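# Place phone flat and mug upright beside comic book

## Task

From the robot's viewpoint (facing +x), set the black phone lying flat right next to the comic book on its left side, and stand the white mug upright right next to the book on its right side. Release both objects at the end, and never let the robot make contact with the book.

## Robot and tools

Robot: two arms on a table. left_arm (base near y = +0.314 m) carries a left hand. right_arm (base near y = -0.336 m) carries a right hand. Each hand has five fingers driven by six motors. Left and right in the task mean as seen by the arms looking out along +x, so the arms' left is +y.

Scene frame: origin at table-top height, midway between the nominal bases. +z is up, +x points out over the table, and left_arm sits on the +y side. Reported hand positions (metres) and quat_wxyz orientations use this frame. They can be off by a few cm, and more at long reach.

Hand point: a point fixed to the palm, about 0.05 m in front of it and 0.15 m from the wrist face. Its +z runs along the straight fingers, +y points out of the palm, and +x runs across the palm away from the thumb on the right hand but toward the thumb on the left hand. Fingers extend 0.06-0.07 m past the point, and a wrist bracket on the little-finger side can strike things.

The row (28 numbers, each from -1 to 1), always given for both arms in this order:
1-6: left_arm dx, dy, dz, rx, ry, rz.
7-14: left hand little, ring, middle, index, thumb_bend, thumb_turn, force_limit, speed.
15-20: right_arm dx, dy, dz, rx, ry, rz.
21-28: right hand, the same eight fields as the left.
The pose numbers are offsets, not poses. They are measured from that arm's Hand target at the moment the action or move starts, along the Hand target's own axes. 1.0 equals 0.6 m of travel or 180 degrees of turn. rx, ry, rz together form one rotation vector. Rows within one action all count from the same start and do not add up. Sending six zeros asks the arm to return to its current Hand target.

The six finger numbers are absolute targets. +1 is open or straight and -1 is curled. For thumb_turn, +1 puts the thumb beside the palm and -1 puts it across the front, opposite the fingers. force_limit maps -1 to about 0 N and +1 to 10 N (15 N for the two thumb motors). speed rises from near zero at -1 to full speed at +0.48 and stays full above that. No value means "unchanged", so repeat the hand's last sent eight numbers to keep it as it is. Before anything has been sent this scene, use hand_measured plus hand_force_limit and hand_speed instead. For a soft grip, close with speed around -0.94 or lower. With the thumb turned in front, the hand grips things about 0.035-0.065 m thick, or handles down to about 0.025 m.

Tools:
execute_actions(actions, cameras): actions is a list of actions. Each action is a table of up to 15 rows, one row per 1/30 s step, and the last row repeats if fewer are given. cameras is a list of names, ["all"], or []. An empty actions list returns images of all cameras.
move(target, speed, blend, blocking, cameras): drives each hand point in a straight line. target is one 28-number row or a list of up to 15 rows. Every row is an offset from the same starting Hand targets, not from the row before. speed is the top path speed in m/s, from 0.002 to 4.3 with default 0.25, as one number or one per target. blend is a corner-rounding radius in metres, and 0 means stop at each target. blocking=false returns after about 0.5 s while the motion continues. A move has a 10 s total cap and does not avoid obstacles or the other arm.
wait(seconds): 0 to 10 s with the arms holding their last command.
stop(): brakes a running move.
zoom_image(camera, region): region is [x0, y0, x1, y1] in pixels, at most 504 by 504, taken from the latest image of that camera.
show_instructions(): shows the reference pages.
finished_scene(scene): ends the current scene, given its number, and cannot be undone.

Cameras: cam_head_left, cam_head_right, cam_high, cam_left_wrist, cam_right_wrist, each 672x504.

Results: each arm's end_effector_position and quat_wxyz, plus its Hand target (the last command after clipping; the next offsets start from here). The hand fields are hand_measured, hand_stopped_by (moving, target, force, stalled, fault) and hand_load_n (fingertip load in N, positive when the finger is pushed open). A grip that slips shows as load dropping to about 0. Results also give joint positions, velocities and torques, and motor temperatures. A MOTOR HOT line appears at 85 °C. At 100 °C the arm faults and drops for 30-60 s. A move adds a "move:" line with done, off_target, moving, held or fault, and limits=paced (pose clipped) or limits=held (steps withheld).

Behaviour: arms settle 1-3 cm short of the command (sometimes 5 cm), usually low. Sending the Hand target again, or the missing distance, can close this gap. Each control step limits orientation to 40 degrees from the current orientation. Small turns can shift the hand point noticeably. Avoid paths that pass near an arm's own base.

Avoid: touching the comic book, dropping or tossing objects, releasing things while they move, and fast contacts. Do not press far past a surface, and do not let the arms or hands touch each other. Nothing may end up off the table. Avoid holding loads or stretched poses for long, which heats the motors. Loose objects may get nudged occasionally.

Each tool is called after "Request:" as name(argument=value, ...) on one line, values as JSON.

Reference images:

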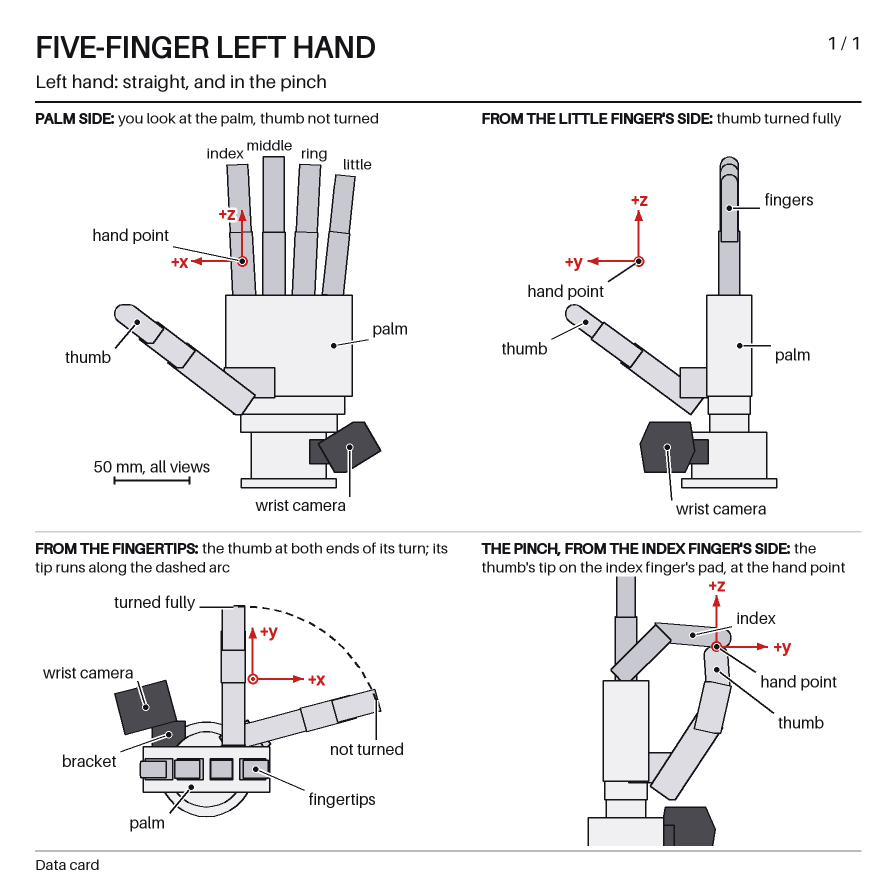

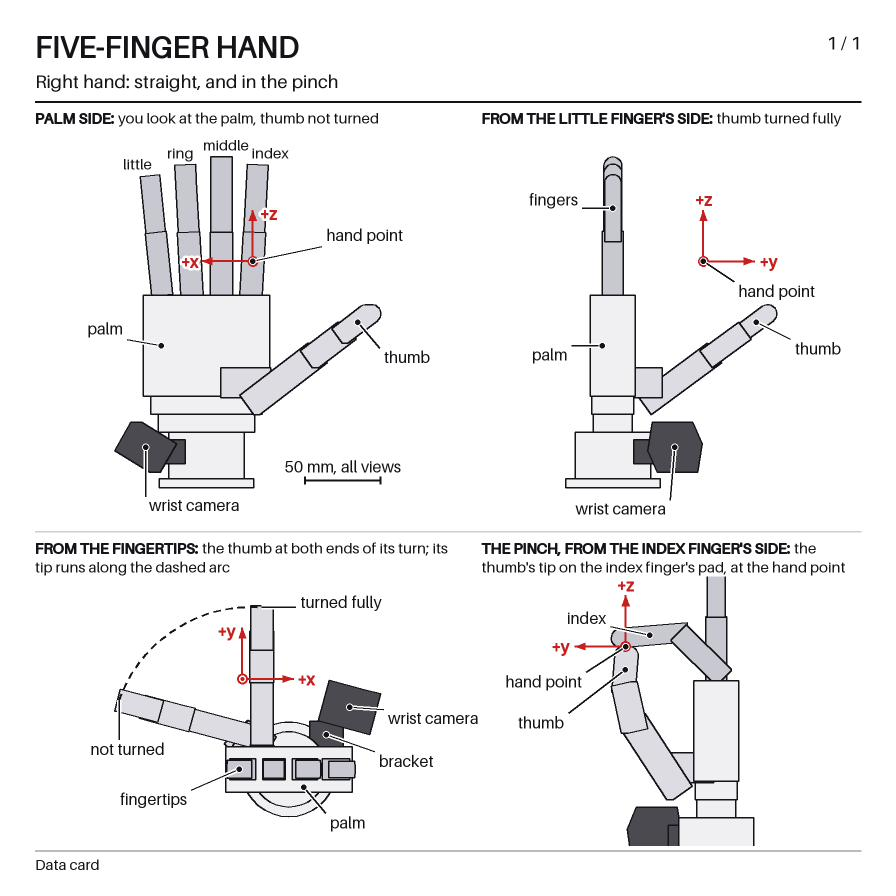

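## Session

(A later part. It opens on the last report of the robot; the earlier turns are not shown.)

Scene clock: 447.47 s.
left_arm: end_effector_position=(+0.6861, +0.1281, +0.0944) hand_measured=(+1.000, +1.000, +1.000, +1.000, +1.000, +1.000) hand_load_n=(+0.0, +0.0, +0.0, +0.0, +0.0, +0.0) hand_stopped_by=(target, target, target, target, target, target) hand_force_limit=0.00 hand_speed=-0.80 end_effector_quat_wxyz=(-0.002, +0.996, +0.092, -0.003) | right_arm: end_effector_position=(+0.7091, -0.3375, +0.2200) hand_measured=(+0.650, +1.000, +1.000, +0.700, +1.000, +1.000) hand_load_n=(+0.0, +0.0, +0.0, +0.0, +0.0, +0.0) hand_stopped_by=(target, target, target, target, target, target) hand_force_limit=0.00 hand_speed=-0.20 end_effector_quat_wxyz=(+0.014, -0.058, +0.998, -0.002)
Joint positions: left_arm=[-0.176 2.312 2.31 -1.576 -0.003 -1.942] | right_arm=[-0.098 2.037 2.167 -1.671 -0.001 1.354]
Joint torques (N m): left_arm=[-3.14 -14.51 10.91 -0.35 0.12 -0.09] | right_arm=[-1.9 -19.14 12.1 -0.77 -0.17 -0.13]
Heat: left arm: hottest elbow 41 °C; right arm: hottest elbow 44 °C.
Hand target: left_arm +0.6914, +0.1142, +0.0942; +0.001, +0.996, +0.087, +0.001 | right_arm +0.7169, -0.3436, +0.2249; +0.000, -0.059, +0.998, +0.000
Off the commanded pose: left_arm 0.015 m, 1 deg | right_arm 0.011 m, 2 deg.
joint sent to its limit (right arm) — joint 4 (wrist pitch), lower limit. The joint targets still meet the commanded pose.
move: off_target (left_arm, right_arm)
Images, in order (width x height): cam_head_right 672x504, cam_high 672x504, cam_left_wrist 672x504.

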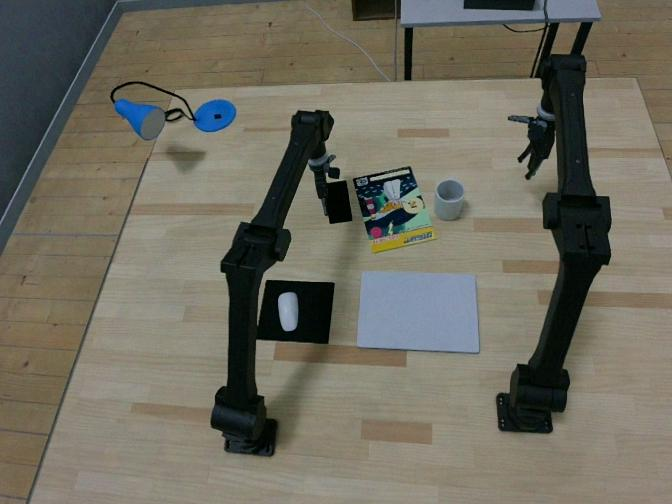

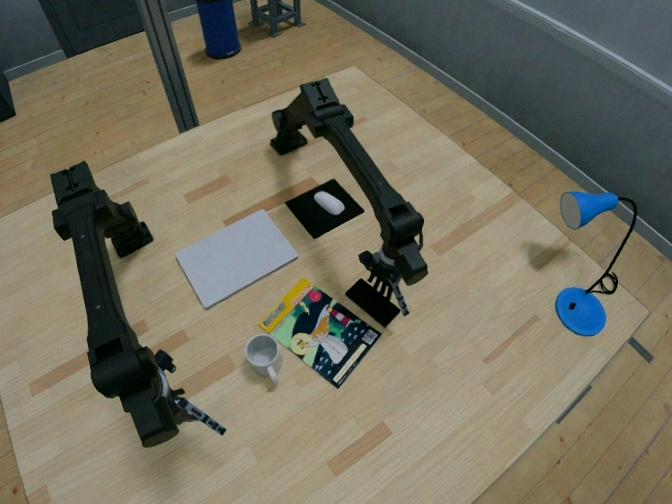

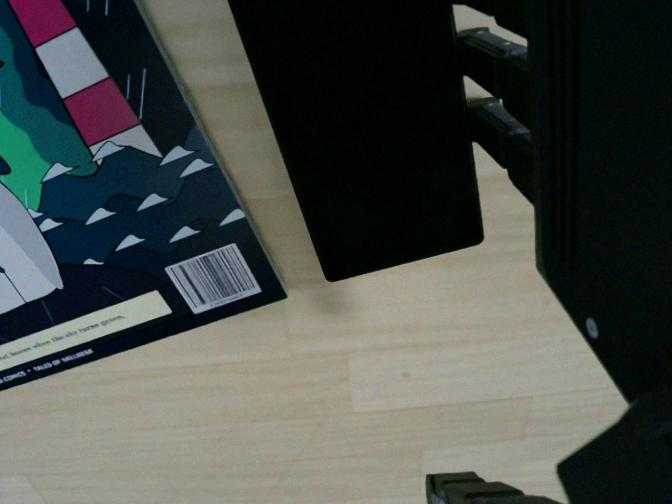

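Request:
move(target=[[-0.01,-0.1,0,0,0,0,1,1,1,1,1,1,0,-0.8,0,0,0,0,0,0,0.65,1,1,0.7,1,1,0,-0.2],[-0.02,-0.15,-0.18,0,0,0,1,1,1,1,1,1,0,-0.8,0,0,0,0,0,0,0.65,1,1,0.7,1,1,0,-0.2]], speed=0.1, blend=0.01, cameras=["all"])

Request:
zoom_image(camera="cam_head_right", region=[270, 140, 520, 280])

Request:
zoom_image(camera="cam_high", region=[220, 220, 450, 400])

Scene clock: 462.10 s.
left_arm: end_effector_position=(+0.6546, +0.1962, +0.1667) hand_measured=(+1.000, +1.000, +1.000, +1.000, +1.000, +1.000) hand_load_n=(+0.0, +0.0, +0.0, +0.0, +0.0, +0.0) hand_stopped_by=(target, target, target, target, target, target) hand_force_limit=0.00 hand_speed=-0.80 end_effector_quat_wxyz=(-0.001, +0.996, +0.088, -0.009) | right_arm: end_effector_position=(+0.7091, -0.3375, +0.2200) hand_measured=(+0.650, +1.000, +1.000, +0.700, +1.000, +1.000) hand_load_n=(+0.0, +0.5, +0.0, +0.0, +0.0, +0.0) hand_stopped_by=(target, target, target, target, target, target) hand_force_limit=0.00 hand_speed=-0.20 end_effector_quat_wxyz=(+0.014, -0.058, +0.998, -0.002)
Joint positions: left_arm=[-0.083 2.169 2.25 -1.67 0.002 -1.842] | right_arm=[-0.098 2.037 2.167 -1.671 -0.001 1.354]
Joint torques (N m): left_arm=[-1.67 -16.03 11.6 -0.62 0.04 0.14] | right_arm=[-1.85 -19.14 12.1 -0.77 -0.17 -0.13]
Heat: left arm: hottest elbow 41 °C; right arm: hottest elbow 45 °C.
Hand target: left_arm +0.6638, +0.2009, +0.2020; +0.001, +0.996, +0.087, +0.001 | right_arm +0.7169, -0.3436, +0.2249; +0.000, -0.059, +0.998, +0.000
Off the commanded pose: left_arm 0.037 m, 1 deg | right_arm 0.011 m, 2 deg.
joint sent to its limit (left arm) — joint 4 (wrist pitch), lower limit. The joint targets still meet the commanded pose.
joint sent to its limit (right arm) — joint 4 (wrist pitch), lower limit. The joint targets still meet the commanded pose.
move: off_target (left_arm, right_arm)

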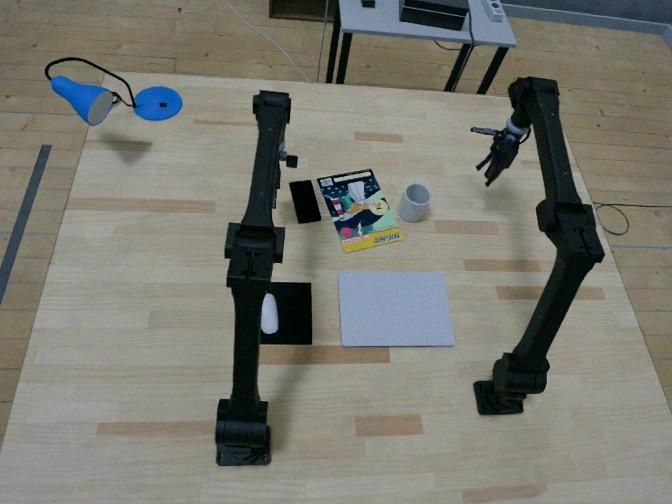

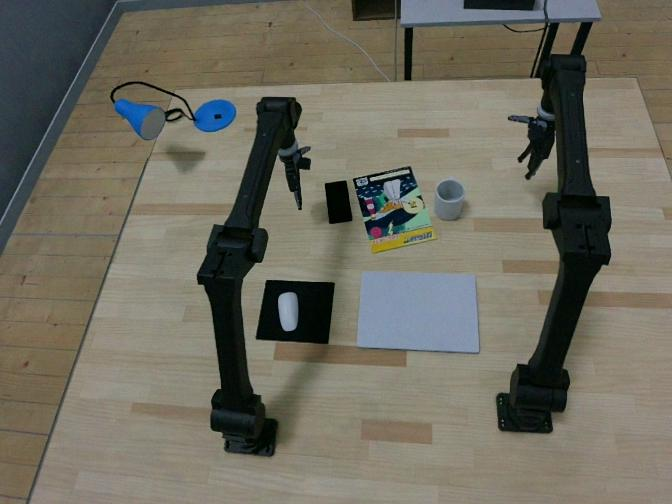

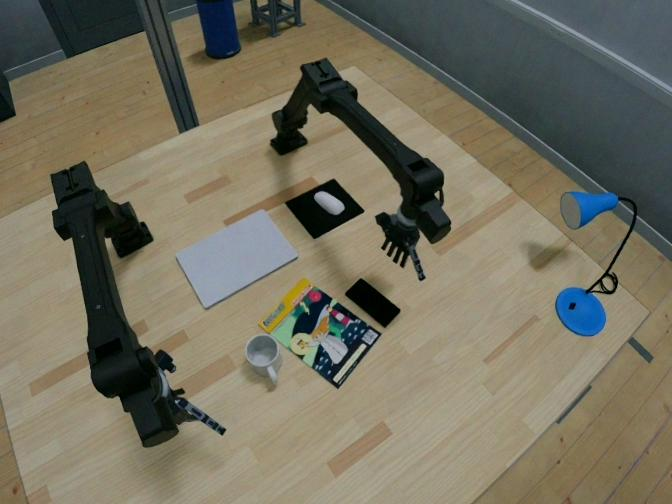

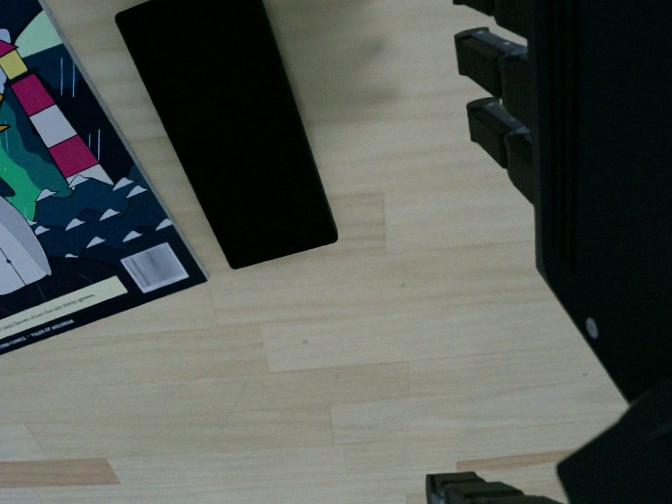

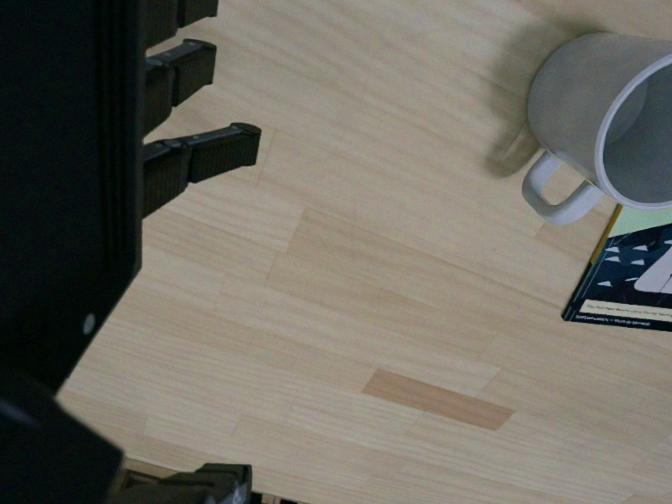

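Scaled by 2.016 from the camera's 672x504 image, which has a finer 960x720 frame.

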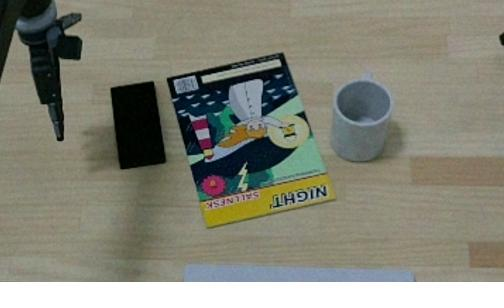

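Scaled by 2.191 from the camera's 672x504 image, which has a finer 960x720 frame.

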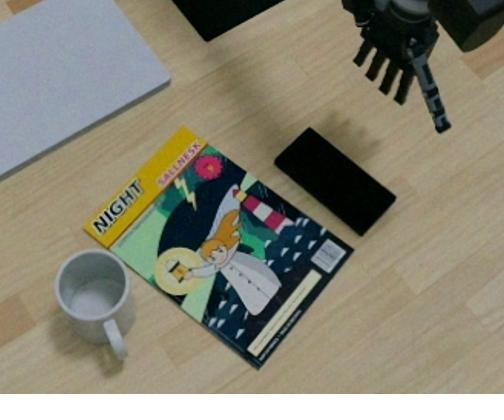

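Request:
finished_scene(scene=2)

The scene is finished: the task was done.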